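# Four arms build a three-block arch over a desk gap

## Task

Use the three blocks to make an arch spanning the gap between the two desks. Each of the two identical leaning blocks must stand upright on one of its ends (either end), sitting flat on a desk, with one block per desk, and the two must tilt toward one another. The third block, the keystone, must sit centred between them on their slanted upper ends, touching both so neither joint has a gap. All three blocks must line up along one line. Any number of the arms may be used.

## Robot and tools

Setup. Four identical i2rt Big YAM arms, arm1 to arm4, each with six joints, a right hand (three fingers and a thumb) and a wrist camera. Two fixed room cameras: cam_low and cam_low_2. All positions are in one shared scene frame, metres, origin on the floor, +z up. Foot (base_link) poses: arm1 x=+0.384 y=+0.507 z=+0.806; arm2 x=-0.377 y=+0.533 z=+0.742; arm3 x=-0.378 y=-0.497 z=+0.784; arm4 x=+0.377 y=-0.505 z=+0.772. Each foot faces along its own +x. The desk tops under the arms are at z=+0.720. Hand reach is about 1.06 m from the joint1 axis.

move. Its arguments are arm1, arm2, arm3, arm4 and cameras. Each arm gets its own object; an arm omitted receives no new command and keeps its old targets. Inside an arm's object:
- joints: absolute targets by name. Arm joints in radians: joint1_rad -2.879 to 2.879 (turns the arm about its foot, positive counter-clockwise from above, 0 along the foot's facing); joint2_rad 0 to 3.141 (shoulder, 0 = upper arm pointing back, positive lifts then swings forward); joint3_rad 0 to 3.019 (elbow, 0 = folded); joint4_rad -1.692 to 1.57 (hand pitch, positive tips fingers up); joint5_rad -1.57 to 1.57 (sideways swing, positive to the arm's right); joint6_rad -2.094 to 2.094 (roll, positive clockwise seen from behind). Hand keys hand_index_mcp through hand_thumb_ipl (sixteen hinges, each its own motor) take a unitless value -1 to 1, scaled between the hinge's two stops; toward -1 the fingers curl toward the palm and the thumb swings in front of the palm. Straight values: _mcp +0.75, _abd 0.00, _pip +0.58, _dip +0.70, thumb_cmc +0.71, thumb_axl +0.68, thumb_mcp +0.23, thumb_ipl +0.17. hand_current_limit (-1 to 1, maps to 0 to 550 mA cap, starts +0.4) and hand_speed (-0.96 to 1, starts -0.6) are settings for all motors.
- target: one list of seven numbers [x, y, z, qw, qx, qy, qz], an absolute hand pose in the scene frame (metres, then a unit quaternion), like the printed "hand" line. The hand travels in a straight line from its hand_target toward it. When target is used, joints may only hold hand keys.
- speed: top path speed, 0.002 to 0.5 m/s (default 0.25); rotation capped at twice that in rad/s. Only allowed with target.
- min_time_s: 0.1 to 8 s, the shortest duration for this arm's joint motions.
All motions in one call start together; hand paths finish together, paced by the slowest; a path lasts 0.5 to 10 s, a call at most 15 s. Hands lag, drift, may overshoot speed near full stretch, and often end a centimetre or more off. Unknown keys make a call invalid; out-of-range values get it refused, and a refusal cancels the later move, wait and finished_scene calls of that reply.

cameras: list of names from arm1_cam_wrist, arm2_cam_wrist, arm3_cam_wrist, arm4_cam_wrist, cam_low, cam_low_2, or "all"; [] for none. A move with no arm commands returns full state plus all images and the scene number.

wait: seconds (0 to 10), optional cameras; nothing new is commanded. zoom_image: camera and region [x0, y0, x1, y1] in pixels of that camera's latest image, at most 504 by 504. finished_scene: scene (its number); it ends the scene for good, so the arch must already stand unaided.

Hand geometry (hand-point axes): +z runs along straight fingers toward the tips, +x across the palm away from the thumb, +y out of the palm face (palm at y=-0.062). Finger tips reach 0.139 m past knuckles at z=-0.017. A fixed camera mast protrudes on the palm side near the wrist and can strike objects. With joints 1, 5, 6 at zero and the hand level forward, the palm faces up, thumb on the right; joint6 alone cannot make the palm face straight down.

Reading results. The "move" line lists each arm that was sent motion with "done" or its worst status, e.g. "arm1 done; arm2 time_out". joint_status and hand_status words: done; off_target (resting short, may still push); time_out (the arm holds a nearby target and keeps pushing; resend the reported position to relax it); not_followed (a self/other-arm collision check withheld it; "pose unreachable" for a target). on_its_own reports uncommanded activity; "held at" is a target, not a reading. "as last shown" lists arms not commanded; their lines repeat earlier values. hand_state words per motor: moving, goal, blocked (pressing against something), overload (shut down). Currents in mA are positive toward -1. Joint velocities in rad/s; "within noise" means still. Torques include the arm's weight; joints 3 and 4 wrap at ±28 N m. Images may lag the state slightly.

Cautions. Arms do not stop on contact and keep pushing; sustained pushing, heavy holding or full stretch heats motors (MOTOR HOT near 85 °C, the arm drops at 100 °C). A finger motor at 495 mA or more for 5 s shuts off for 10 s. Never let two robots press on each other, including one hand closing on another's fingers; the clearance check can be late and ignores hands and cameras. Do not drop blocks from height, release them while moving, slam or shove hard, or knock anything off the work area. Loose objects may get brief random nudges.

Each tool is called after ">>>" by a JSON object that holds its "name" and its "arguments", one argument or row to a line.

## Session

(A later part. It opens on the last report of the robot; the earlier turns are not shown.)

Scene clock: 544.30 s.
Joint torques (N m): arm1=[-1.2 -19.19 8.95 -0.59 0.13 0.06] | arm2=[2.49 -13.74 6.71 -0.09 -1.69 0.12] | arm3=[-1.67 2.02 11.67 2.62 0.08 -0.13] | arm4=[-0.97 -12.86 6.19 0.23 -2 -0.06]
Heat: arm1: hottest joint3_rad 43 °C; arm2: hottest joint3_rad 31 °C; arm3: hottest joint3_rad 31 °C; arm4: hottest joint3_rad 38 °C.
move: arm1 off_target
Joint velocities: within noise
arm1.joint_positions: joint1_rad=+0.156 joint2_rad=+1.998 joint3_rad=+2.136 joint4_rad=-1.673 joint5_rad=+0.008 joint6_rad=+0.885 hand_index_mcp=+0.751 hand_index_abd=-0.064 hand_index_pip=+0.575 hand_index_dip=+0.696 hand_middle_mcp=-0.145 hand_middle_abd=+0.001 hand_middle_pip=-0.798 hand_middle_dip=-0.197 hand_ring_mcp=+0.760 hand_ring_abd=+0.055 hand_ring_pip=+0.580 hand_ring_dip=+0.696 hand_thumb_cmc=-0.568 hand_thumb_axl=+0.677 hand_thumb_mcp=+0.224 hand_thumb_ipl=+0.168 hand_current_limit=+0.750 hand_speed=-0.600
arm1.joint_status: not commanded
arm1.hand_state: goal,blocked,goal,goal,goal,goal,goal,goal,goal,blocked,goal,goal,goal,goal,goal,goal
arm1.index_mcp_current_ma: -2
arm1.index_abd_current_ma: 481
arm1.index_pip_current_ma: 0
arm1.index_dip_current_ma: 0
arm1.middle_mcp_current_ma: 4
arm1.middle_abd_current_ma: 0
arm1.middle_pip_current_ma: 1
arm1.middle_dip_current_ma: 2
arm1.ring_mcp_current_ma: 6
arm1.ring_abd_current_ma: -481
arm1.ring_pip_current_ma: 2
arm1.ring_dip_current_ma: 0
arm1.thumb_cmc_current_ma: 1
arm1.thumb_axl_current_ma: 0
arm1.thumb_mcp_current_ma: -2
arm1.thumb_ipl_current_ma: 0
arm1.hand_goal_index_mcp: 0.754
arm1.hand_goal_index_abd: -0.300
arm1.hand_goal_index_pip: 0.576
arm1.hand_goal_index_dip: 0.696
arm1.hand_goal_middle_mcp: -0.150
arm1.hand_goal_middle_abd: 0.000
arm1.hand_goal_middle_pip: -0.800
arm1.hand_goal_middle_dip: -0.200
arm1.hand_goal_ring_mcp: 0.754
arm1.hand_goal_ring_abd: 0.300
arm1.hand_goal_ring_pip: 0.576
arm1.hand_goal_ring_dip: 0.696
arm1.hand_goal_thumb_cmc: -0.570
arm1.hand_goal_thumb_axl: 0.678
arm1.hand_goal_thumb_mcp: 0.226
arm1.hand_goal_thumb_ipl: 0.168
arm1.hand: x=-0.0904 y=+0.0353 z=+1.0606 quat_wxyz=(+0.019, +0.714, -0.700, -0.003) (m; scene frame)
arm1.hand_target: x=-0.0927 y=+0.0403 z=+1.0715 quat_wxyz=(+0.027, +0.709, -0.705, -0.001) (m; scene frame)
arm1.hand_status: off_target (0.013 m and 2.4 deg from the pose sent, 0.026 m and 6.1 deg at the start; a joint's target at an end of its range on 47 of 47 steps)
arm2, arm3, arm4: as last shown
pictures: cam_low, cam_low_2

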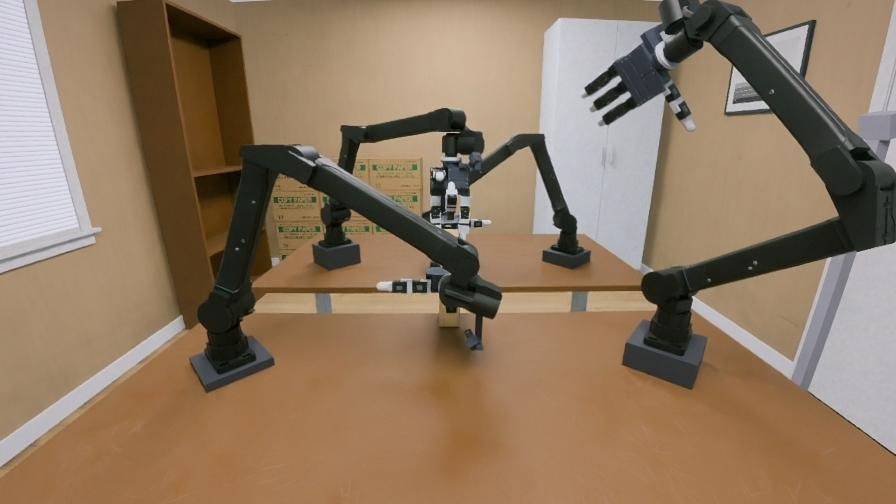

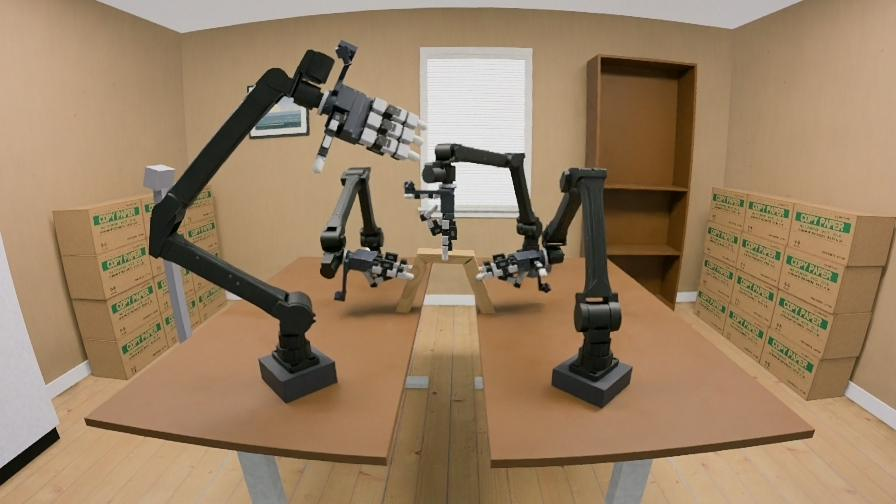

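>>> {"name": "move", "arguments": {
  "arm1": {"target": [-0.095, 0.036, 1.06, 0, 0.7071, -0.7071, 0], "speed": 0.05},
  "cameras": ["cam_low","cam_low_2"]
}}

>>> {"name": "zoom_image", "arguments": {
  "camera": "cam_low_2",
  "region": [400, 230, 490, 320]
}}

>>> {"name": "zoom_image", "arguments": {
  "camera": "cam_low_2",
  "region": [410, 240, 446, 276]
}}

>>> {"name": "zoom_image", "arguments": {
  "camera": "cam_low_2",
  "region": [446, 240, 482, 276]
}}

Scene clock: 555.17 s.
Joint torques (N m): arm1=[-1.38 -18.84 9.55 -0.68 0.13 0.09] | arm2=[2.49 -13.74 6.71 -0.08 -1.69 0.12] | arm3=[-1.67 2.02 11.69 2.59 0.08 -0.13] | arm4=[-0.62 -13.1 6.16 0.28 -2.01 -0.05]
Heat: arm1: hottest joint3_rad 41 °C; arm2: hottest joint3_rad 31 °C; arm3: hottest joint3_rad 31 °C; arm4: hottest joint3_rad 38 °C.
move: arm1 off_target
Joint velocities: within noise
arm1.joint_positions: joint1_rad=+0.156 joint2_rad=+2.014 joint3_rad=+2.136 joint4_rad=-1.673 joint5_rad=+0.006 joint6_rad=+0.885 hand_index_mcp=+0.750 hand_index_abd=-0.064 hand_index_pip=+0.575 hand_index_dip=+0.696 hand_middle_mcp=-0.145 hand_middle_abd=+0.001 hand_middle_pip=-0.798 hand_middle_dip=-0.197 hand_ring_mcp=+0.758 hand_ring_abd=+0.056 hand_ring_pip=+0.580 hand_ring_dip=+0.696 hand_thumb_cmc=-0.568 hand_thumb_axl=+0.677 hand_thumb_mcp=+0.224 hand_thumb_ipl=+0.168 hand_current_limit=+0.750 hand_speed=-0.600
arm1.joint_status: not commanded
arm1.hand_state: goal,blocked,goal,goal,goal,goal,goal,goal,goal,blocked,goal,goal,goal,goal,goal,goal
arm1.index_mcp_current_ma: -3
arm1.index_abd_current_ma: 481
arm1.index_pip_current_ma: 0
arm1.index_dip_current_ma: 0
arm1.middle_mcp_current_ma: 4
arm1.middle_abd_current_ma: 0
arm1.middle_pip_current_ma: 1
arm1.middle_dip_current_ma: 2
arm1.ring_mcp_current_ma: 3
arm1.ring_abd_current_ma: -481
arm1.ring_pip_current_ma: 2
arm1.ring_dip_current_ma: 0
arm1.thumb_cmc_current_ma: 1
arm1.thumb_axl_current_ma: 0
arm1.thumb_mcp_current_ma: -2
arm1.thumb_ipl_current_ma: 0
arm1.hand_goal_index_mcp: 0.754
arm1.hand_goal_index_abd: -0.300
arm1.hand_goal_index_pip: 0.576
arm1.hand_goal_index_dip: 0.696
arm1.hand_goal_middle_mcp: -0.150
arm1.hand_goal_middle_abd: 0.000
arm1.hand_goal_middle_pip: -0.800
arm1.hand_goal_middle_dip: -0.200
arm1.hand_goal_ring_mcp: 0.754
arm1.hand_goal_ring_abd: 0.300
arm1.hand_goal_ring_pip: 0.576
arm1.hand_goal_ring_dip: 0.696
arm1.hand_goal_thumb_cmc: -0.570
arm1.hand_goal_thumb_axl: 0.678
arm1.hand_goal_thumb_mcp: 0.226
arm1.hand_goal_thumb_ipl: 0.168
arm1.hand: x=-0.0914 y=+0.0335 z=+1.0499 quat_wxyz=(+0.011, +0.714, -0.700, -0.002) (m; scene frame)
arm1.hand_target: x=-0.0947 y=+0.0363 z=+1.0597 quat_wxyz=(+0.019, +0.708, -0.706, -0.001) (m; scene frame)
arm1.hand_status: off_target (0.011 m and 1.7 deg from the pose sent, 0.005 m and 2.4 deg at the start; a joint's target at an end of its range on 31 of 31 steps)
arm2, arm3, arm4: as last shown
arm4.ring_mcp_current_ma: -150
pictures: cam_low, cam_low_2

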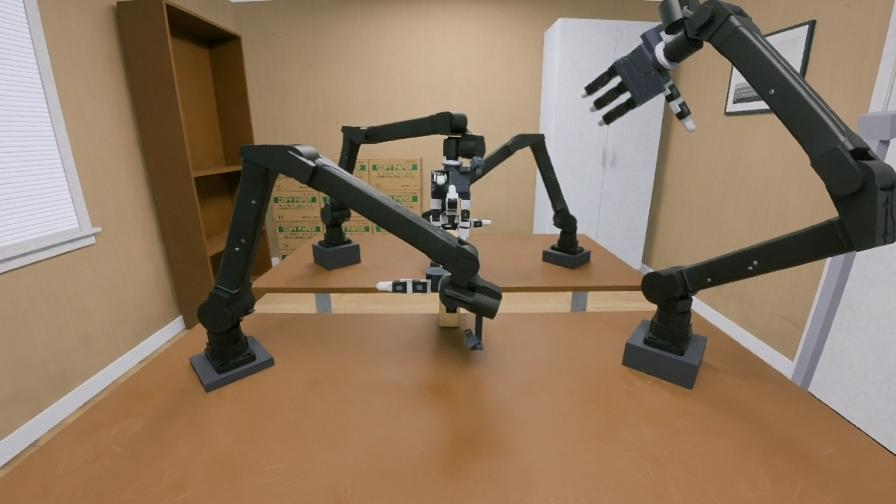

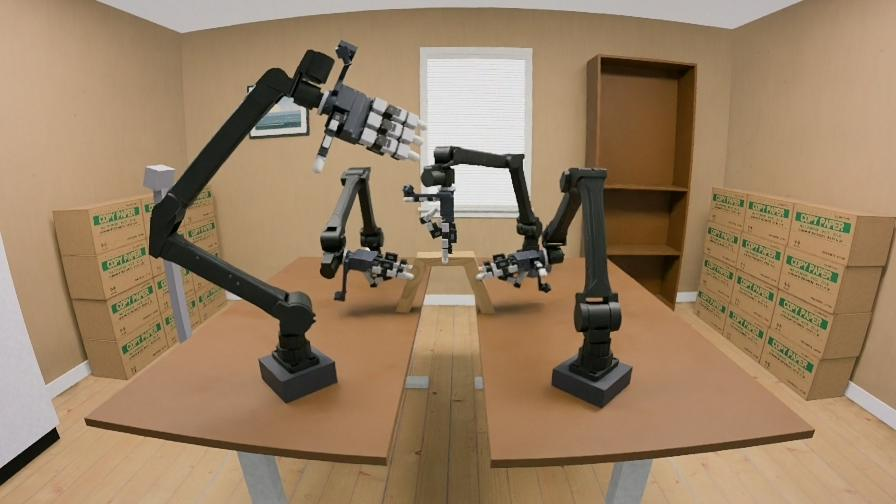

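Scaled by 5.600 from the camera's 896x504 image, which has a finer 1280x720 frame.

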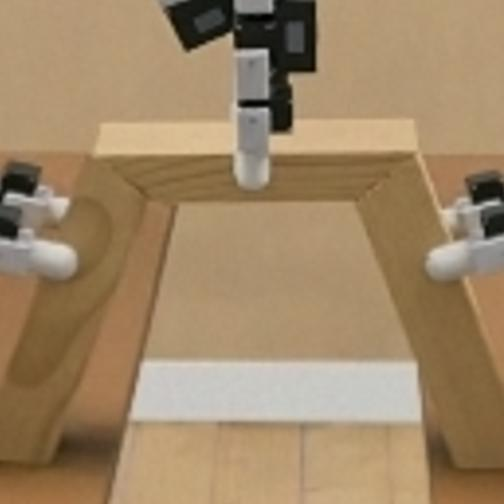

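Scaled by 14.000 from the camera's 896x504 image, which has a finer 1280x720 frame.

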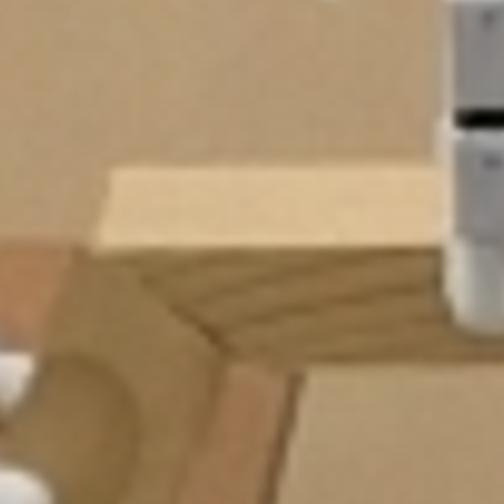

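Scaled by 14.000 from the camera's 896x504 image, which has a finer 1280x720 frame.

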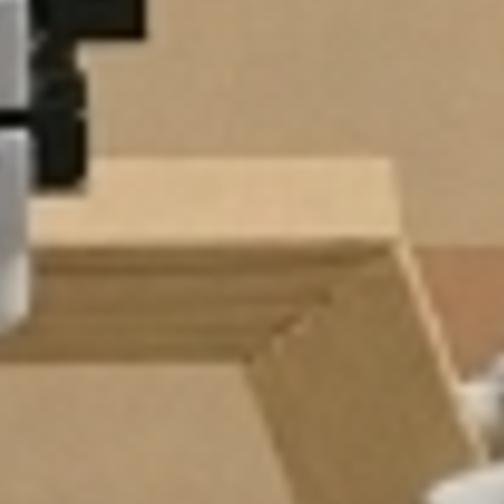

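>>> {"name": "zoom_image", "arguments": {
  "camera": "cam_low",
  "region": [425, 205, 485, 250]
}}

>>> {"name": "move", "arguments": {
  "arm1": {"target": [-0.095, 0.036, 1.054, 0, 0.7071, -0.7071, 0], "speed": 0.05},
  "cameras": ["cam_low_2", "arm1_cam_wrist"]
}}

>>> {"name": "zoom_image", "arguments": {
  "camera": "cam_low_2",
  "region": [400, 230, 490, 320]
}}

Scaled by 8.400 from the camera's 896x504 image, which has a finer 1280x720 frame.

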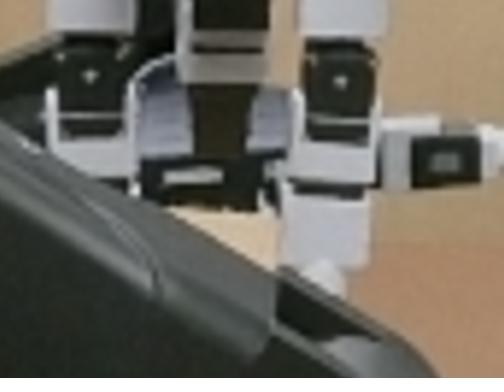

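Scene clock: 560.20 s.
Joint torques (N m): arm1=[-1.26 -18.2 9.33 -0.64 0.11 0.1] | arm2=[2.49 -13.74 6.74 -0.08 -1.68 0.12] | arm3=[-1.67 1.9 11.69 2.59 0.08 -0.13] | arm4=[-1.14 -12.92 6.17 0.29 -2.01 -0.05]
Heat: arm1: hottest joint3_rad 41 °C; arm2: hottest joint3_rad 31 °C; arm3: hottest joint3_rad 32 °C; arm4: hottest joint3_rad 38 °C.
move: arm1 done
Joint velocities: within noise
arm1.joint_positions: joint1_rad=+0.156 joint2_rad=+2.014 joint3_rad=+2.136 joint4_rad=-1.673 joint5_rad=+0.005 joint6_rad=+0.885 hand_index_mcp=+0.750 hand_index_abd=-0.064 hand_index_pip=+0.575 hand_index_dip=+0.696 hand_middle_mcp=-0.145 hand_middle_abd=+0.001 hand_middle_pip=-0.798 hand_middle_dip=-0.197 hand_ring_mcp=+0.758 hand_ring_abd=+0.056 hand_ring_pip=+0.580 hand_ring_dip=+0.696 hand_thumb_cmc=-0.568 hand_thumb_axl=+0.677 hand_thumb_mcp=+0.224 hand_thumb_ipl=+0.168 hand_current_limit=+0.750 hand_speed=-0.600
arm1.joint_status: not commanded
arm1.hand_state: goal,blocked,goal,goal,goal,goal,goal,goal,goal,blocked,goal,goal,goal,goal,goal,goal
arm1.index_mcp_current_ma: -3
arm1.index_abd_current_ma: 481
arm1.index_pip_current_ma: 0
arm1.index_dip_current_ma: 0
arm1.middle_mcp_current_ma: 4
arm1.middle_abd_current_ma: 0
arm1.middle_pip_current_ma: 1
arm1.middle_dip_current_ma: 2
arm1.ring_mcp_current_ma: 3
arm1.ring_abd_current_ma: -481
arm1.ring_pip_current_ma: 2
arm1.ring_dip_current_ma: 0
arm1.thumb_cmc_current_ma: 1
arm1.thumb_axl_current_ma: 0
arm1.thumb_mcp_current_ma: -2
arm1.thumb_ipl_current_ma: 0
arm1.hand_goal_index_mcp: 0.754
arm1.hand_goal_index_abd: -0.300
arm1.hand_goal_index_pip: 0.576
arm1.hand_goal_index_dip: 0.696
arm1.hand_goal_middle_mcp: -0.150
arm1.hand_goal_middle_abd: 0.000
arm1.hand_goal_middle_pip: -0.800
arm1.hand_goal_middle_dip: -0.200
arm1.hand_goal_ring_mcp: 0.754
arm1.hand_goal_ring_abd: 0.300
arm1.hand_goal_ring_pip: 0.576
arm1.hand_goal_ring_dip: 0.696
arm1.hand_goal_thumb_cmc: -0.570
arm1.hand_goal_thumb_axl: 0.678
arm1.hand_goal_thumb_mcp: 0.226
arm1.hand_goal_thumb_ipl: 0.168
arm1.hand: x=-0.0912 y=+0.0334 z=+1.0498 quat_wxyz=(+0.011, +0.714, -0.700, -0.002) (m; scene frame)
arm1.hand_target: x=-0.0948 y=+0.0362 z=+1.0538 quat_wxyz=(+0.014, +0.708, -0.706, +0.000) (m; scene frame)
arm1.hand_status: done (0.006 m and 1.7 deg from the pose sent, 0.006 m and 1.7 deg at the start; a joint's target at an end of its range on 29 of 29 steps)
arm2, arm3, arm4: as last shown
pictures: arm1_cam_wrist, cam_low_2
camera_calibration:
arm1_cam_wrist: T_world_to_cam=[[-0.671658, 0.740447, 0.0247687, -0.0823738], [0.507907, 0.435867, 0.743001, -0.800025], [0.539357, 0.511623, -0.668832, 0.859492], [0, 0, 0, 1]] pos_world=[-0.112562, -0.0300377, 1.17132]

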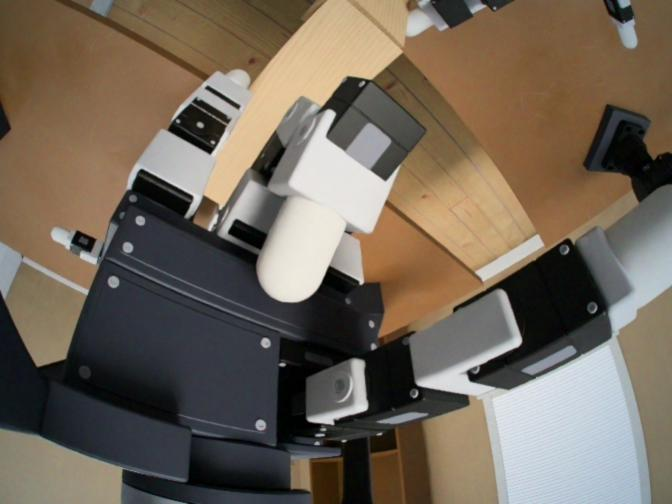

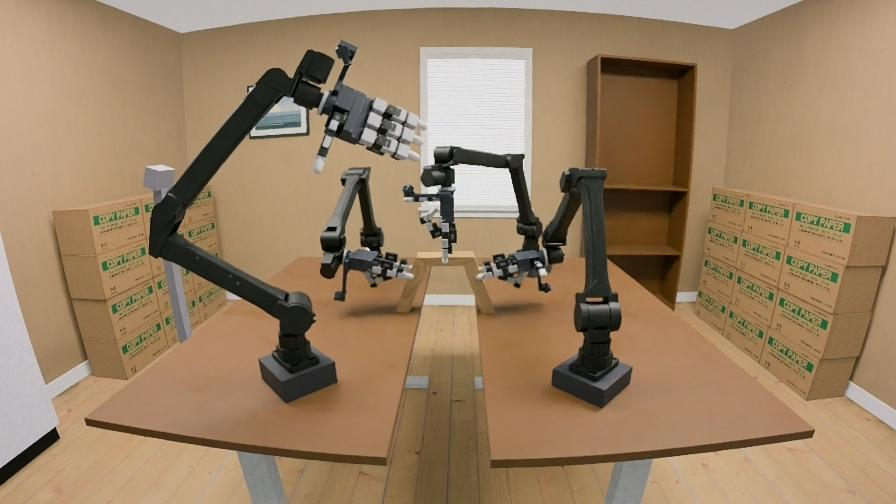

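Scaled by 5.600 from the camera's 896x504 image, which has a finer 1280x720 frame.

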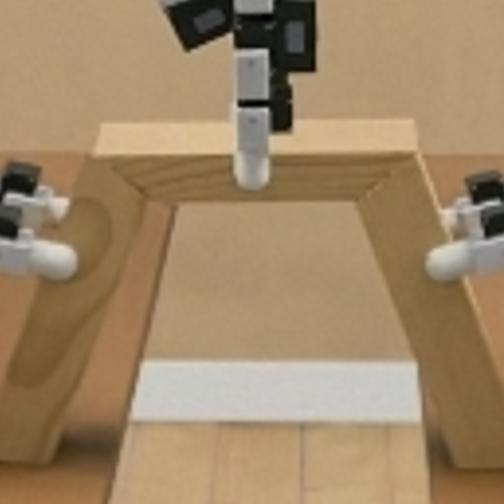

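>>> {"name": "zoom_image", "arguments": {
  "camera": "arm1_cam_wrist",
  "region": [280, 0, 480, 120]
}}

Scaled by 2.520 from the camera's 672x504 image, which has a finer 960x720 frame.

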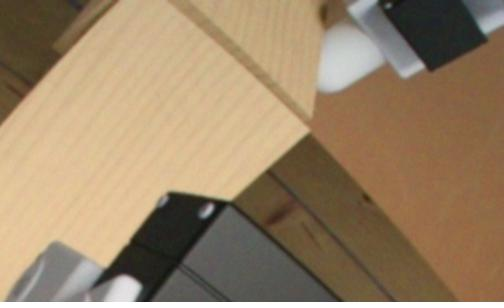

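>>> {"name": "move", "arguments": {
  "arm1": {"joints": {"hand_index_abd": -0.06, "hand_ring_abd": 0.05, "hand_speed": -0.9}}
}}

>>> {"name": "move", "arguments": {
  "arm1": {"joints": {"hand_index_abd": 0.1, "hand_ring_abd": -0.1}},
  "cameras": ["cam_low","cam_low_2", "arm1_cam_wrist"]
}}

>>> {"name": "zoom_image", "arguments": {
  "camera": "cam_low_2",
  "region": [400, 230, 490, 320]
}}

>>> {"name": "zoom_image", "arguments": {
  "camera": "arm1_cam_wrist",
  "region": [180, 0, 480, 240]
}}

Scene clock: 564.93 s.
Joint torques (N m): arm1=[-1.38 -18.26 9.39 -0.57 0.12 0.09] | arm2=[2.49 -13.68 7.04 -0.12 -1.67 0.12] | arm3=[-1.61 1.96 11.7 2.62 0.08 -0.13] | arm4=[-0.97 -13.04 6.23 0.28 -2.01 -0.05]
Heat: arm1: hottest joint3_rad 40 °C; arm2: hottest joint3_rad 31 °C; arm3: hottest joint3_rad 32 °C; arm4: hottest joint3_rad 38 °C.
move: arm1 done
Joint velocities: within noise
arm1.joint_positions: joint1_rad=+0.156 joint2_rad=+2.014 joint3_rad=+2.136 joint4_rad=-1.673 joint5_rad=+0.005 joint6_rad=+0.885 hand_index_mcp=+0.753 hand_index_abd=-0.051 hand_index_pip=+0.575 hand_index_dip=+0.696 hand_middle_mcp=-0.145 hand_middle_abd=+0.001 hand_middle_pip=-0.798 hand_middle_dip=-0.197 hand_ring_mcp=+0.755 hand_ring_abd=+0.047 hand_ring_pip=+0.579 hand_ring_dip=+0.696 hand_thumb_cmc=-0.568 hand_thumb_axl=+0.677 hand_thumb_mcp=+0.224 hand_thumb_ipl=+0.168 hand_current_limit=+0.750 hand_speed=-0.900
arm1.joint_status: all done
arm1.hand_state: goal,goal,goal,goal,goal,goal,goal,goal,goal,goal,goal,goal,goal,goal,goal,goal
arm1.index_mcp_current_ma: -1
arm1.index_abd_current_ma: 8
arm1.index_pip_current_ma: 0
arm1.index_dip_current_ma: 0
arm1.middle_mcp_current_ma: 4
arm1.middle_abd_current_ma: 0
arm1.middle_pip_current_ma: 1
arm1.middle_dip_current_ma: 2
arm1.ring_mcp_current_ma: 1
arm1.ring_abd_current_ma: -2
arm1.ring_pip_current_ma: 1
arm1.ring_dip_current_ma: 0
arm1.thumb_cmc_current_ma: 1
arm1.thumb_axl_current_ma: 0
arm1.thumb_mcp_current_ma: -2
arm1.thumb_ipl_current_ma: 0
arm1.hand_goal_index_mcp: 0.754
arm1.hand_goal_index_abd: -0.060
arm1.hand_goal_index_pip: 0.576
arm1.hand_goal_index_dip: 0.696
arm1.hand_goal_middle_mcp: -0.150
arm1.hand_goal_middle_abd: 0.000
arm1.hand_goal_middle_pip: -0.800
arm1.hand_goal_middle_dip: -0.200
arm1.hand_goal_ring_mcp: 0.754
arm1.hand_goal_ring_abd: 0.050
arm1.hand_goal_ring_pip: 0.576
arm1.hand_goal_ring_dip: 0.696
arm1.hand_goal_thumb_cmc: -0.570
arm1.hand_goal_thumb_axl: 0.678
arm1.hand_goal_thumb_mcp: 0.226
arm1.hand_goal_thumb_ipl: 0.168
arm1.hand: x=-0.0911 y=+0.0334 z=+1.0497 quat_wxyz=(+0.011, +0.714, -0.700, -0.002) (m; scene frame)
arm1.hand_target: x=-0.0948 y=+0.0362 z=+1.0538 quat_wxyz=(+0.014, +0.708, -0.706, +0.000) (m; scene frame)
arm1.hand_status: not commanded
arm2, arm3, arm4: as last shown
arm2.joint_positions: joint1_rad=-0.850 joint2_rad=+1.965 joint3_rad=+1.437 joint4_rad=-1.377 joint5_rad=-1.430 joint6_rad=+1.226 hand_index_mcp=+0.723 hand_index_abd=-0.054 hand_index_pip=+0.563 hand_index_dip=+0.689 hand_middle_mcp=-0.148 hand_middle_abd=+0.001 hand_middle_pip=-0.798 hand_middle_dip=-0.197 hand_ring_mcp=+0.713 hand_ring_abd=+0.075 hand_ring_pip=+0.558 hand_ring_dip=+0.687 hand_thumb_cmc=+0.707 hand_thumb_axl=+0.677 hand_thumb_mcp=+0.223 hand_thumb_ipl=+0.168 hand_current_limit=+0.750 hand_speed=-0.600
arm2.hand_state: blocked,blocked,goal,goal,goal,goal,goal,goal,blocked,blocked,goal,goal,goal,goal,goal,goal
arm2.ring_mcp_current_ma: -116
arm2.ring_pip_current_ma: -38
arm2.ring_dip_current_ma: -16
arm2.hand: x=-0.2396 y=+0.0212 z=+0.8309 quat_wxyz=(-0.460, +0.539, -0.528, +0.468) (m; scene frame)
arm2.hand_target: x=-0.2380 y=+0.0221 z=+0.8251 quat_wxyz=(-0.467, +0.532, -0.531, +0.466) (m; scene frame)
pictures: none

Scene clock: 565.73 s.
Joint torques (N m): arm1=[-1.55 -18.32 9.31 -0.64 0.11 0.1] | arm2=[2.49 -13.68 7.04 -0.12 -1.67 0.12] | arm3=[-1.67 1.96 11.69 2.62 0.07 -0.13] | arm4=[-1.14 -12.92 6.15 0.29 -2.03 -0.05]
Heat: arm1: hottest joint3_rad 40 °C; arm2: hottest joint3_rad 31 °C; arm3: hottest joint3_rad 32 °C; arm4: hottest joint3_rad 38 °C.
move: arm1 done
Joint velocities: within noise
arm1.joint_positions: joint1_rad=+0.156 joint2_rad=+2.014 joint3_rad=+2.136 joint4_rad=-1.673 joint5_rad=+0.005 joint6_rad=+0.885 hand_index_mcp=+0.753 hand_index_abd=+0.096 hand_index_pip=+0.575 hand_index_dip=+0.696 hand_middle_mcp=-0.145 hand_middle_abd=+0.001 hand_middle_pip=-0.798 hand_middle_dip=-0.197 hand_ring_mcp=+0.755 hand_ring_abd=-0.096 hand_ring_pip=+0.579 hand_ring_dip=+0.696 hand_thumb_cmc=-0.568 hand_thumb_axl=+0.677 hand_thumb_mcp=+0.224 hand_thumb_ipl=+0.168 hand_current_limit=+0.750 hand_speed=-0.900
arm1.joint_status: all done
arm1.hand_state: goal,goal,goal,goal,goal,goal,goal,goal,goal,goal,goal,goal,goal,goal,goal,goal
arm1.index_mcp_current_ma: -1
arm1.index_abd_current_ma: -2
arm1.index_pip_current_ma: 0
arm1.index_dip_current_ma: 0
arm1.middle_mcp_current_ma: 4
arm1.middle_abd_current_ma: 0
arm1.middle_pip_current_ma: 1
arm1.middle_dip_current_ma: 2
arm1.ring_mcp_current_ma: 1
arm1.ring_abd_current_ma: 2
arm1.ring_pip_current_ma: 1
arm1.ring_dip_current_ma: 0
arm1.thumb_cmc_current_ma: 1
arm1.thumb_axl_current_ma: 0
arm1.thumb_mcp_current_ma: -2
arm1.thumb_ipl_current_ma: 0
arm1.hand_goal_index_mcp: 0.754
arm1.hand_goal_index_abd: 0.100
arm1.hand_goal_index_pip: 0.576
arm1.hand_goal_index_dip: 0.696
arm1.hand_goal_middle_mcp: -0.150
arm1.hand_goal_middle_abd: 0.000
arm1.hand_goal_middle_pip: -0.800
arm1.hand_goal_middle_dip: -0.200
arm1.hand_goal_ring_mcp: 0.754
arm1.hand_goal_ring_abd: -0.100
arm1.hand_goal_ring_pip: 0.576
arm1.hand_goal_ring_dip: 0.696
arm1.hand_goal_thumb_cmc: -0.570
arm1.hand_goal_thumb_axl: 0.678
arm1.hand_goal_thumb_mcp: 0.226
arm1.hand_goal_thumb_ipl: 0.168
arm1.hand: x=-0.0911 y=+0.0334 z=+1.0497 quat_wxyz=(+0.011, +0.714, -0.700, -0.002) (m; scene frame)
arm1.hand_target: x=-0.0948 y=+0.0362 z=+1.0538 quat_wxyz=(+0.014, +0.708, -0.706, +0.000) (m; scene frame)
arm1.hand_status: not commanded
arm2.joint_positions: joint1_rad=-0.850 joint2_rad=+1.965 joint3_rad=+1.437 joint4_rad=-1.377 joint5_rad=-1.430 joint6_rad=+1.226 hand_index_mcp=+0.723 hand_index_abd=-0.054 hand_index_pip=+0.563 hand_index_dip=+0.689 hand_middle_mcp=-0.148 hand_middle_abd=+0.001 hand_middle_pip=-0.798 hand_middle_dip=-0.197 hand_ring_mcp=+0.714 hand_ring_abd=+0.075 hand_ring_pip=+0.558 hand_ring_dip=+0.687 hand_thumb_cmc=+0.707 hand_thumb_axl=+0.677 hand_thumb_mcp=+0.223 hand_thumb_ipl=+0.168 hand_current_limit=+0.750 hand_speed=-0.600
arm2.joint_status: not commanded
arm2.hand_state: blocked,blocked,goal,goal,goal,goal,goal,goal,blocked,blocked,goal,goal,goal,goal,goal,goal
arm2.index_mcp_current_ma: -82
arm2.index_abd_current_ma: 481
arm2.index_pip_current_ma: -25
arm2.index_dip_current_ma: -10
arm2.middle_mcp_current_ma: 2
arm2.middle_abd_current_ma: 0
arm2.middle_pip_current_ma: 2
arm2.middle_dip_current_ma: 3
arm2.ring_mcp_current_ma: -114
arm2.ring_abd_current_ma: -481
arm2.ring_pip_current_ma: -36
arm2.ring_dip_current_ma: -16
arm2.thumb_cmc_current_ma: -12
arm2.thumb_axl_current_ma: -1
arm2.thumb_mcp_current_ma: -6
arm2.thumb_ipl_current_ma: 0
arm2.hand_goal_index_mcp: 0.754
arm2.hand_goal_index_abd: -0.300
arm2.hand_goal_index_pip: 0.576
arm2.hand_goal_index_dip: 0.696
arm2.hand_goal_middle_mcp: -0.150
arm2.hand_goal_middle_abd: 0.000
arm2.hand_goal_middle_pip: -0.800
arm2.hand_goal_middle_dip: -0.200
arm2.hand_goal_ring_mcp: 0.754
arm2.hand_goal_ring_abd: 0.300
arm2.hand_goal_ring_pip: 0.576
arm2.hand_goal_ring_dip: 0.696
arm2.hand_goal_thumb_cmc: 0.714
arm2.hand_goal_thumb_axl: 0.678
arm2.hand_goal_thumb_mcp: 0.226
arm2.hand_goal_thumb_ipl: 0.168
arm2.hand: x=-0.2396 y=+0.0212 z=+0.8309 quat_wxyz=(-0.460, +0.539, -0.528, +0.468) (m; scene frame)
arm2.hand_target: x=-0.2380 y=+0.0221 z=+0.8251 quat_wxyz=(-0.467, +0.532, -0.531, +0.466) (m; scene frame)
arm2.hand_status: not commanded
arm3.joint_positions: joint1_rad=-0.486 joint2_rad=+0.616 joint3_rad=+1.393 joint4_rad=-1.200 joint5_rad=-0.022 joint6_rad=+1.102 hand_index_mcp=+0.755 hand_index_abd=+0.001 hand_index_pip=+0.577 hand_index_dip=+0.696 hand_middle_mcp=+0.755 hand_middle_abd=+0.001 hand_middle_pip=+0.577 hand_middle_dip=+0.696 hand_ring_mcp=+0.755 hand_ring_abd=+0.001 hand_ring_pip=+0.577 hand_ring_dip=+0.696 hand_thumb_cmc=+0.715 hand_thumb_axl=+0.677 hand_thumb_mcp=+0.226 hand_thumb_ipl=+0.168 hand_current_limit=+0.400 hand_speed=-0.600
arm3.joint_status: not commanded
arm3.hand_state: goal,goal,goal,goal,goal,goal,goal,goal,goal,goal,goal,goal,goal,goal,goal,goal
arm3.index_mcp_current_ma: 0
arm3.index_abd_current_ma: 0
arm3.index_pip_current_ma: 0
arm3.index_dip_current_ma: 0
arm3.middle_mcp_current_ma: 0
arm3.middle_abd_current_ma: 0
arm3.middle_pip_current_ma: 0
arm3.middle_dip_current_ma: 0
arm3.ring_mcp_current_ma: 0
arm3.ring_abd_current_ma: 0
arm3.ring_pip_current_ma: 0
arm3.ring_dip_current_ma: 0
arm3.thumb_cmc_current_ma: 0
arm3.thumb_axl_current_ma: 0
arm3.thumb_mcp_current_ma: 0
arm3.thumb_ipl_current_ma: 0
arm3.hand_goal_index_mcp: 0.754
arm3.hand_goal_index_abd: 0.000
arm3.hand_goal_index_pip: 0.576
arm3.hand_goal_index_dip: 0.696
arm3.hand_goal_middle_mcp: 0.754
arm3.hand_goal_middle_abd: 0.000
arm3.hand_goal_middle_pip: 0.576
arm3.hand_goal_middle_dip: 0.696
arm3.hand_goal_ring_mcp: 0.754
arm3.hand_goal_ring_abd: 0.000
arm3.hand_goal_ring_pip: 0.576
arm3.hand_goal_ring_dip: 0.696
arm3.hand_goal_thumb_cmc: 0.714
arm3.hand_goal_thumb_axl: 0.678
arm3.hand_goal_thumb_mcp: 0.226
arm3.hand_goal_thumb_ipl: 0.168
arm3.hand: x=-0.1076 y=-0.4854 z=+1.3707 quat_wxyz=(+0.023, +0.767, +0.340, +0.543) (m; scene frame)
arm3.hand_target: x=-0.1111 y=-0.4866 z=+1.3818 quat_wxyz=(+0.024, +0.761, +0.337, +0.553) (m; scene frame)
arm3.hand_status: not commanded
arm4.joint_positions: joint1_rad=-0.761 joint2_rad=+1.949 joint3_rad=+1.353 joint4_rad=-1.221 joint5_rad=-1.425 joint6_rad=+1.331 hand_index_mcp=+0.697 hand_index_abd=-0.062 hand_index_pip=+0.549 hand_index_dip=+0.681 hand_middle_mcp=-0.149 hand_middle_abd=+0.001 hand_middle_pip=-0.799 hand_middle_dip=-0.198 hand_ring_mcp=+0.709 hand_ring_abd=+0.074 hand_ring_pip=+0.553 hand_ring_dip=+0.685 hand_thumb_cmc=+0.707 hand_thumb_axl=+0.677 hand_thumb_mcp=+0.223 hand_thumb_ipl=+0.168 hand_current_limit=+0.750 hand_speed=-0.600
arm4.joint_status: not commanded
arm4.hand_state: blocked,blocked,blocked,goal,goal,goal,goal,goal,blocked,blocked,blocked,goal,goal,goal,goal,goal
arm4.index_mcp_current_ma: -198
arm4.index_abd_current_ma: 481
arm4.index_pip_current_ma: -74
arm4.index_dip_current_ma: -37
arm4.middle_mcp_current_ma: 1
arm4.middle_abd_current_ma: 1
arm4.middle_pip_current_ma: 2
arm4.middle_dip_current_ma: 4
arm4.ring_mcp_current_ma: -151
arm4.ring_abd_current_ma: -481
arm4.ring_pip_current_ma: -60
arm4.ring_dip_current_ma: -25
arm4.thumb_cmc_current_ma: -15
arm4.thumb_axl_current_ma: -1
arm4.thumb_mcp_current_ma: -6
arm4.thumb_ipl_current_ma: 0
arm4.hand_goal_index_mcp: 0.754
arm4.hand_goal_index_abd: -0.300
arm4.hand_goal_index_pip: 0.576
arm4.hand_goal_index_dip: 0.696
arm4.hand_goal_middle_mcp: -0.150
arm4.hand_goal_middle_abd: 0.000
arm4.hand_goal_middle_pip: -0.800
arm4.hand_goal_middle_dip: -0.200
arm4.hand_goal_ring_mcp: 0.754
arm4.hand_goal_ring_abd: 0.300
arm4.hand_goal_ring_pip: 0.576
arm4.hand_goal_ring_dip: 0.696
arm4.hand_goal_thumb_cmc: 0.714
arm4.hand_goal_thumb_axl: 0.678
arm4.hand_goal_thumb_mcp: 0.226
arm4.hand_goal_thumb_ipl: 0.168
arm4.hand: x=+0.2302 y=-0.0075 z=+0.8298 quat_wxyz=(-0.455, +0.537, +0.534, -0.469) (m; scene frame)
arm4.hand_target: x=+0.2321 y=-0.0021 z=+0.8320 quat_wxyz=(-0.466, +0.532, +0.532, -0.466) (m; scene frame)
arm4.hand_status: not commanded
pictures: arm1_cam_wrist, cam_low, cam_low_2
camera_calibration:
arm1_cam_wrist: T_world_to_cam=[[-0.671652, 0.740466, 0.0243718, -0.081905], [0.507669, 0.436031, 0.743067, -0.80005], [0.539589, 0.511455, -0.668773, 0.859377], [0, 0, 0, 1]] pos_world=[-0.112562, -0.0300378, 1.17121]

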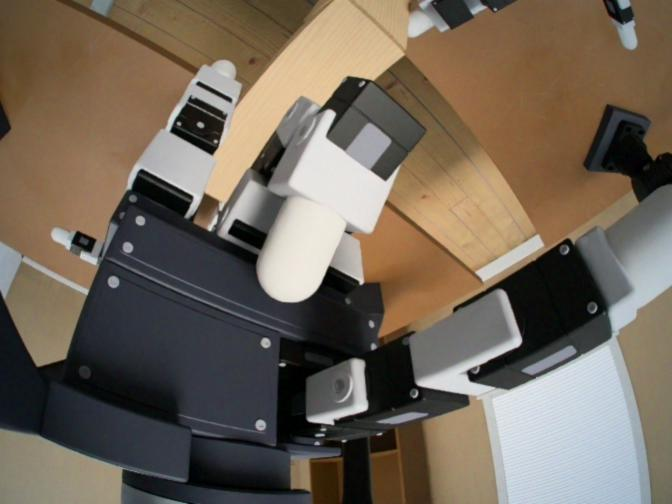

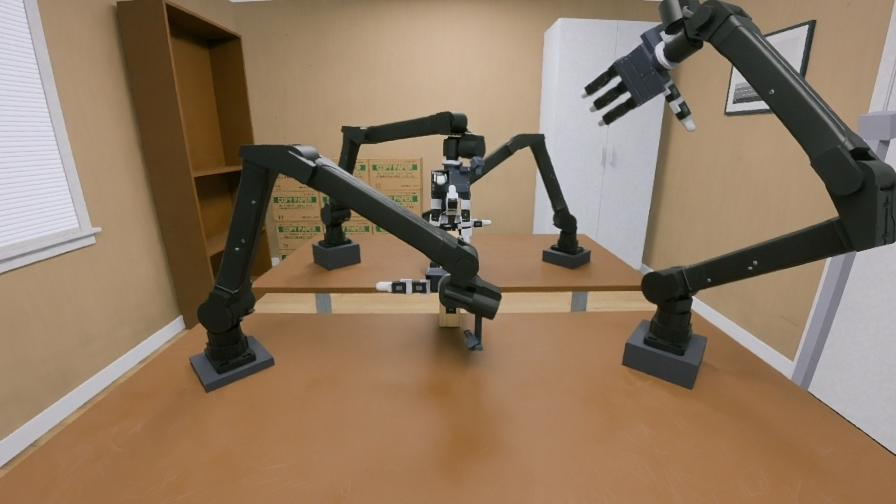

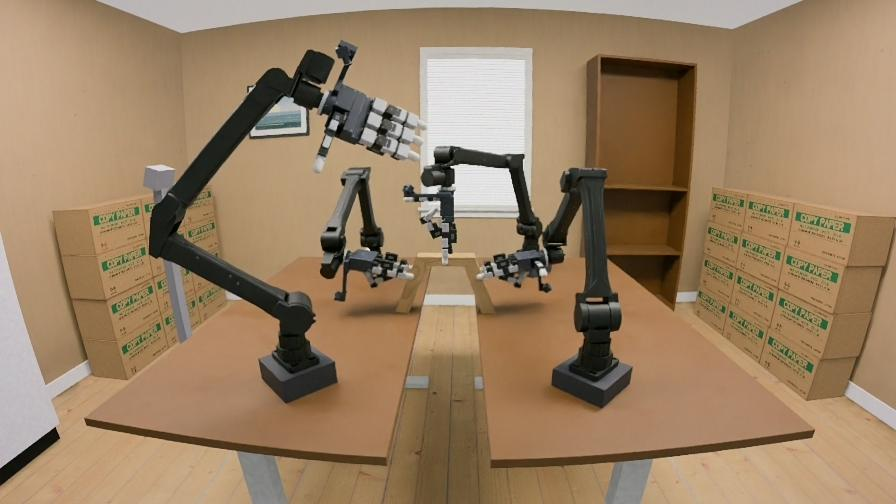

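Scaled by 5.600 from the camera's 896x504 image, which has a finer 1280x720 frame.

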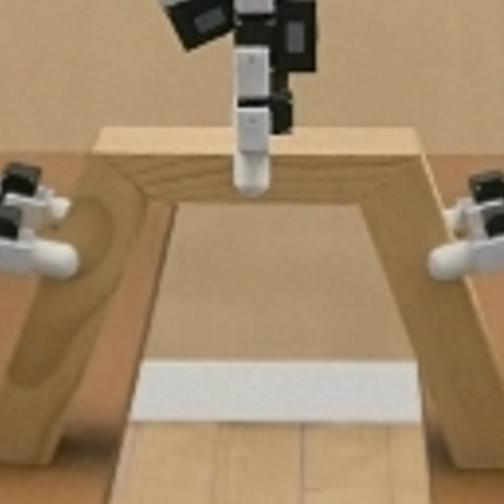

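Scaled by 1.680 from the camera's 672x504 image, which has a finer 960x720 frame.

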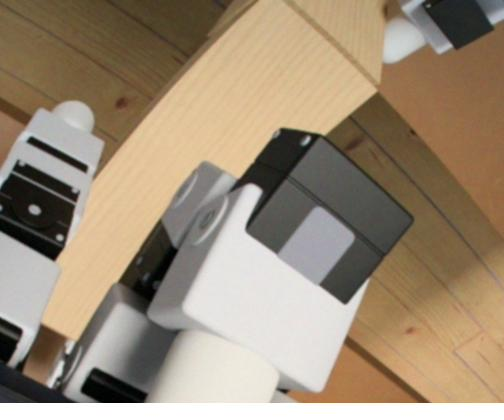

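>>> {"name": "zoom_image", "arguments": {
  "camera": "cam_low_2",
  "region": [410, 240, 446, 276]
}}

>>> {"name": "zoom_image", "arguments": {
  "camera": "cam_low_2",
  "region": [446, 240, 482, 276]
}}

>>> {"name": "zoom_image", "arguments": {
  "camera": "arm1_cam_wrist",
  "region": [320, 0, 440, 90]
}}

Scaled by 14.000 from the camera's 896x504 image, which has a finer 1280x720 frame.

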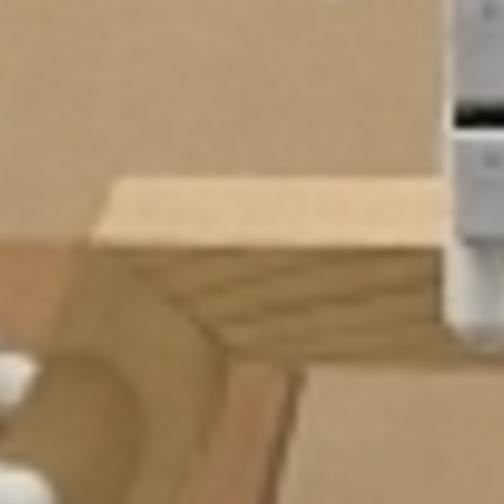

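Scaled by 14.000 from the camera's 896x504 image, which has a finer 1280x720 frame.

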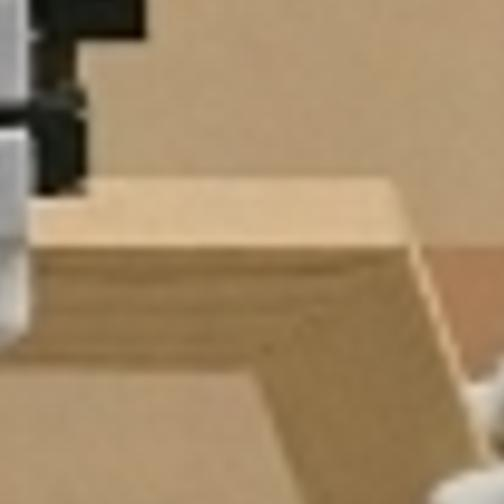

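Scaled by 4.200 from the camera's 672x504 image, which has a finer 960x720 frame.

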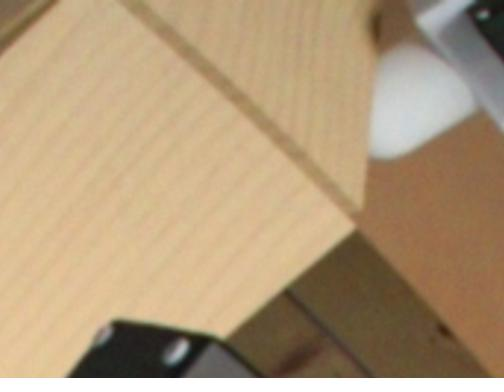

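>>> {"name": "move", "arguments": {
  "arm1": {"target": [-0.088, 0.040, 1.22, 0, 0.7071, -0.7071, 0], "speed": 0.08, "joints": {"hand_index_abd": 0.13, "hand_ring_abd": -0.13}},
  "cameras": ["cam_low","cam_low_2"]
}}

>>> {"name": "zoom_image", "arguments": {
  "camera": "cam_low_2",
  "region": [400, 230, 490, 320]
}}

>>> {"name": "zoom_image", "arguments": {
  "camera": "cam_low",
  "region": [400, 170, 500, 280]
}}

Scene clock: 573.47 s.
Joint torques (N m): arm1=[-0.15 -17.79 12.93 -0.1 0.33 -0.16] | arm2=[2.49 -13.74 7.04 -0.1 -1.67 0.12] | arm3=[-1.61 1.96 11.69 2.61 0.08 -0.13] | arm4=[-0.97 -12.69 6.15 0.35 -2.02 -0.07]
Heat: arm1: hottest joint3_rad 40 °C; arm2: hottest joint3_rad 31 °C; arm3: hottest joint3_rad 32 °C; arm4: hottest joint3_rad 38 °C.
move: arm1 off_target
Joint velocities: within noise
arm1.joint_positions: joint1_rad=+0.156 joint2_rad=+1.879 joint3_rad=+2.236 joint4_rad=-1.673 joint5_rad=+0.045 joint6_rad=+0.879 hand_index_mcp=+0.753 hand_index_abd=+0.127 hand_index_pip=+0.575 hand_index_dip=+0.696 hand_middle_mcp=-0.145 hand_middle_abd=+0.001 hand_middle_pip=-0.798 hand_middle_dip=-0.197 hand_ring_mcp=+0.755 hand_ring_abd=-0.126 hand_ring_pip=+0.579 hand_ring_dip=+0.696 hand_thumb_cmc=-0.568 hand_thumb_axl=+0.677 hand_thumb_mcp=+0.224 hand_thumb_ipl=+0.168 hand_current_limit=+0.750 hand_speed=-0.900
arm1.joint_status: all done
arm1.hand_state: goal,goal,goal,goal,goal,goal,goal,goal,goal,goal,goal,goal,goal,goal,goal,goal
arm1.index_mcp_current_ma: -1
arm1.index_abd_current_ma: -2
arm1.index_pip_current_ma: 0
arm1.index_dip_current_ma: 0
arm1.middle_mcp_current_ma: 4
arm1.middle_abd_current_ma: 0
arm1.middle_pip_current_ma: 1
arm1.middle_dip_current_ma: 2
arm1.ring_mcp_current_ma: 1
arm1.ring_abd_current_ma: 2
arm1.ring_pip_current_ma: 1
arm1.ring_dip_current_ma: 0
arm1.thumb_cmc_current_ma: 1
arm1.thumb_axl_current_ma: 0
arm1.thumb_mcp_current_ma: -2
arm1.thumb_ipl_current_ma: 0
arm1.hand_goal_index_mcp: 0.754
arm1.hand_goal_index_abd: 0.130
arm1.hand_goal_index_pip: 0.576
arm1.hand_goal_index_dip: 0.696
arm1.hand_goal_middle_mcp: -0.150
arm1.hand_goal_middle_abd: 0.000
arm1.hand_goal_middle_pip: -0.800
arm1.hand_goal_middle_dip: -0.200
arm1.hand_goal_ring_mcp: 0.754
arm1.hand_goal_ring_abd: -0.130
arm1.hand_goal_ring_pip: 0.576
arm1.hand_goal_ring_dip: 0.696
arm1.hand_goal_thumb_cmc: -0.570
arm1.hand_goal_thumb_axl: 0.678
arm1.hand_goal_thumb_mcp: 0.226
arm1.hand_goal_thumb_ipl: 0.168
arm1.hand: x=-0.0903 y=+0.0451 z=+1.1838 quat_wxyz=(+0.129, +0.708, -0.694, -0.009) (m; scene frame)
arm1.hand_target: x=-0.0867 y=+0.0417 z=+1.2190 quat_wxyz=(+0.162, +0.712, -0.684, -0.008) (m; scene frame)
arm1.hand_status: off_target (0.037 m and 14.9 deg from the pose sent, 0.171 m and 1.6 deg at the start; a joint's target at an end of its range on 82 of 82 steps)
arm2, arm3, arm4: as last shown
pictures: cam_low, cam_low_2

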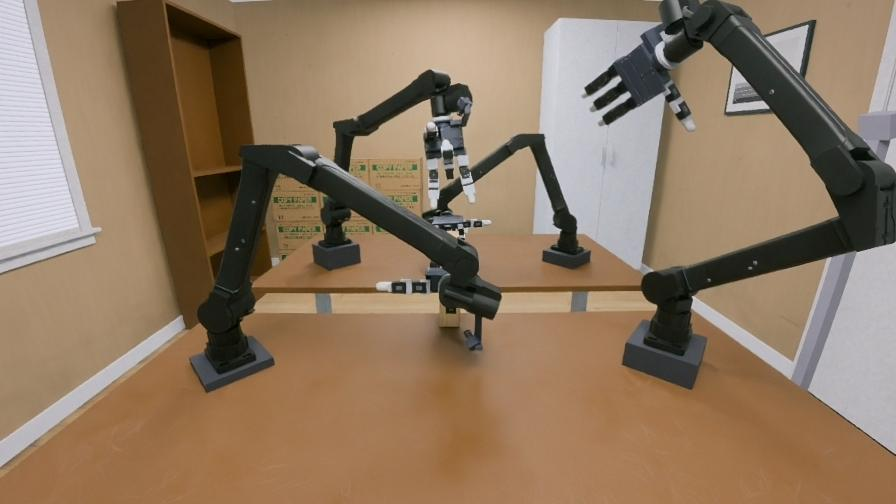

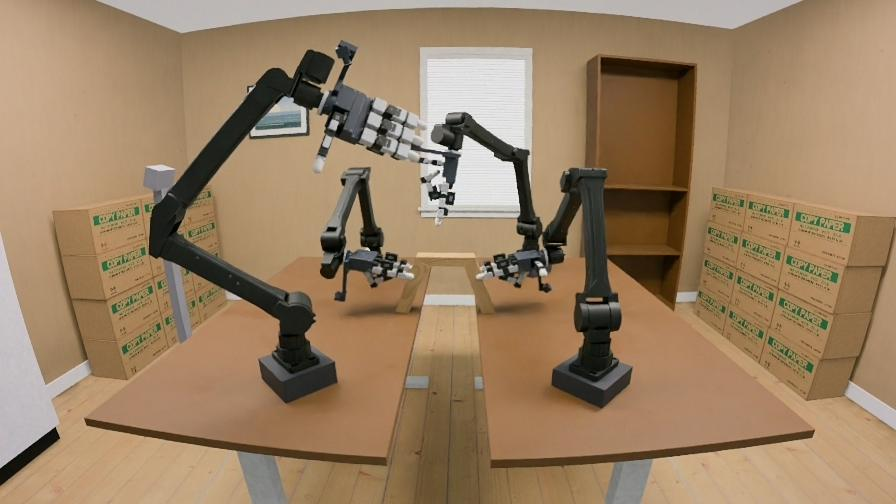

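Scaled by 5.600 from the camera's 896x504 image, which has a finer 1280x720 frame.

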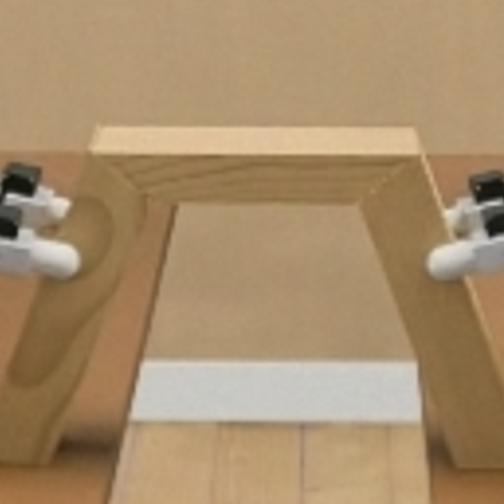

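Scaled by 4.582 from the camera's 896x504 image, which has a finer 1280x720 frame.

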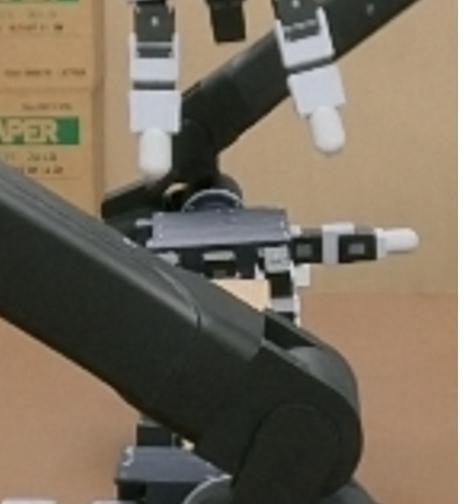

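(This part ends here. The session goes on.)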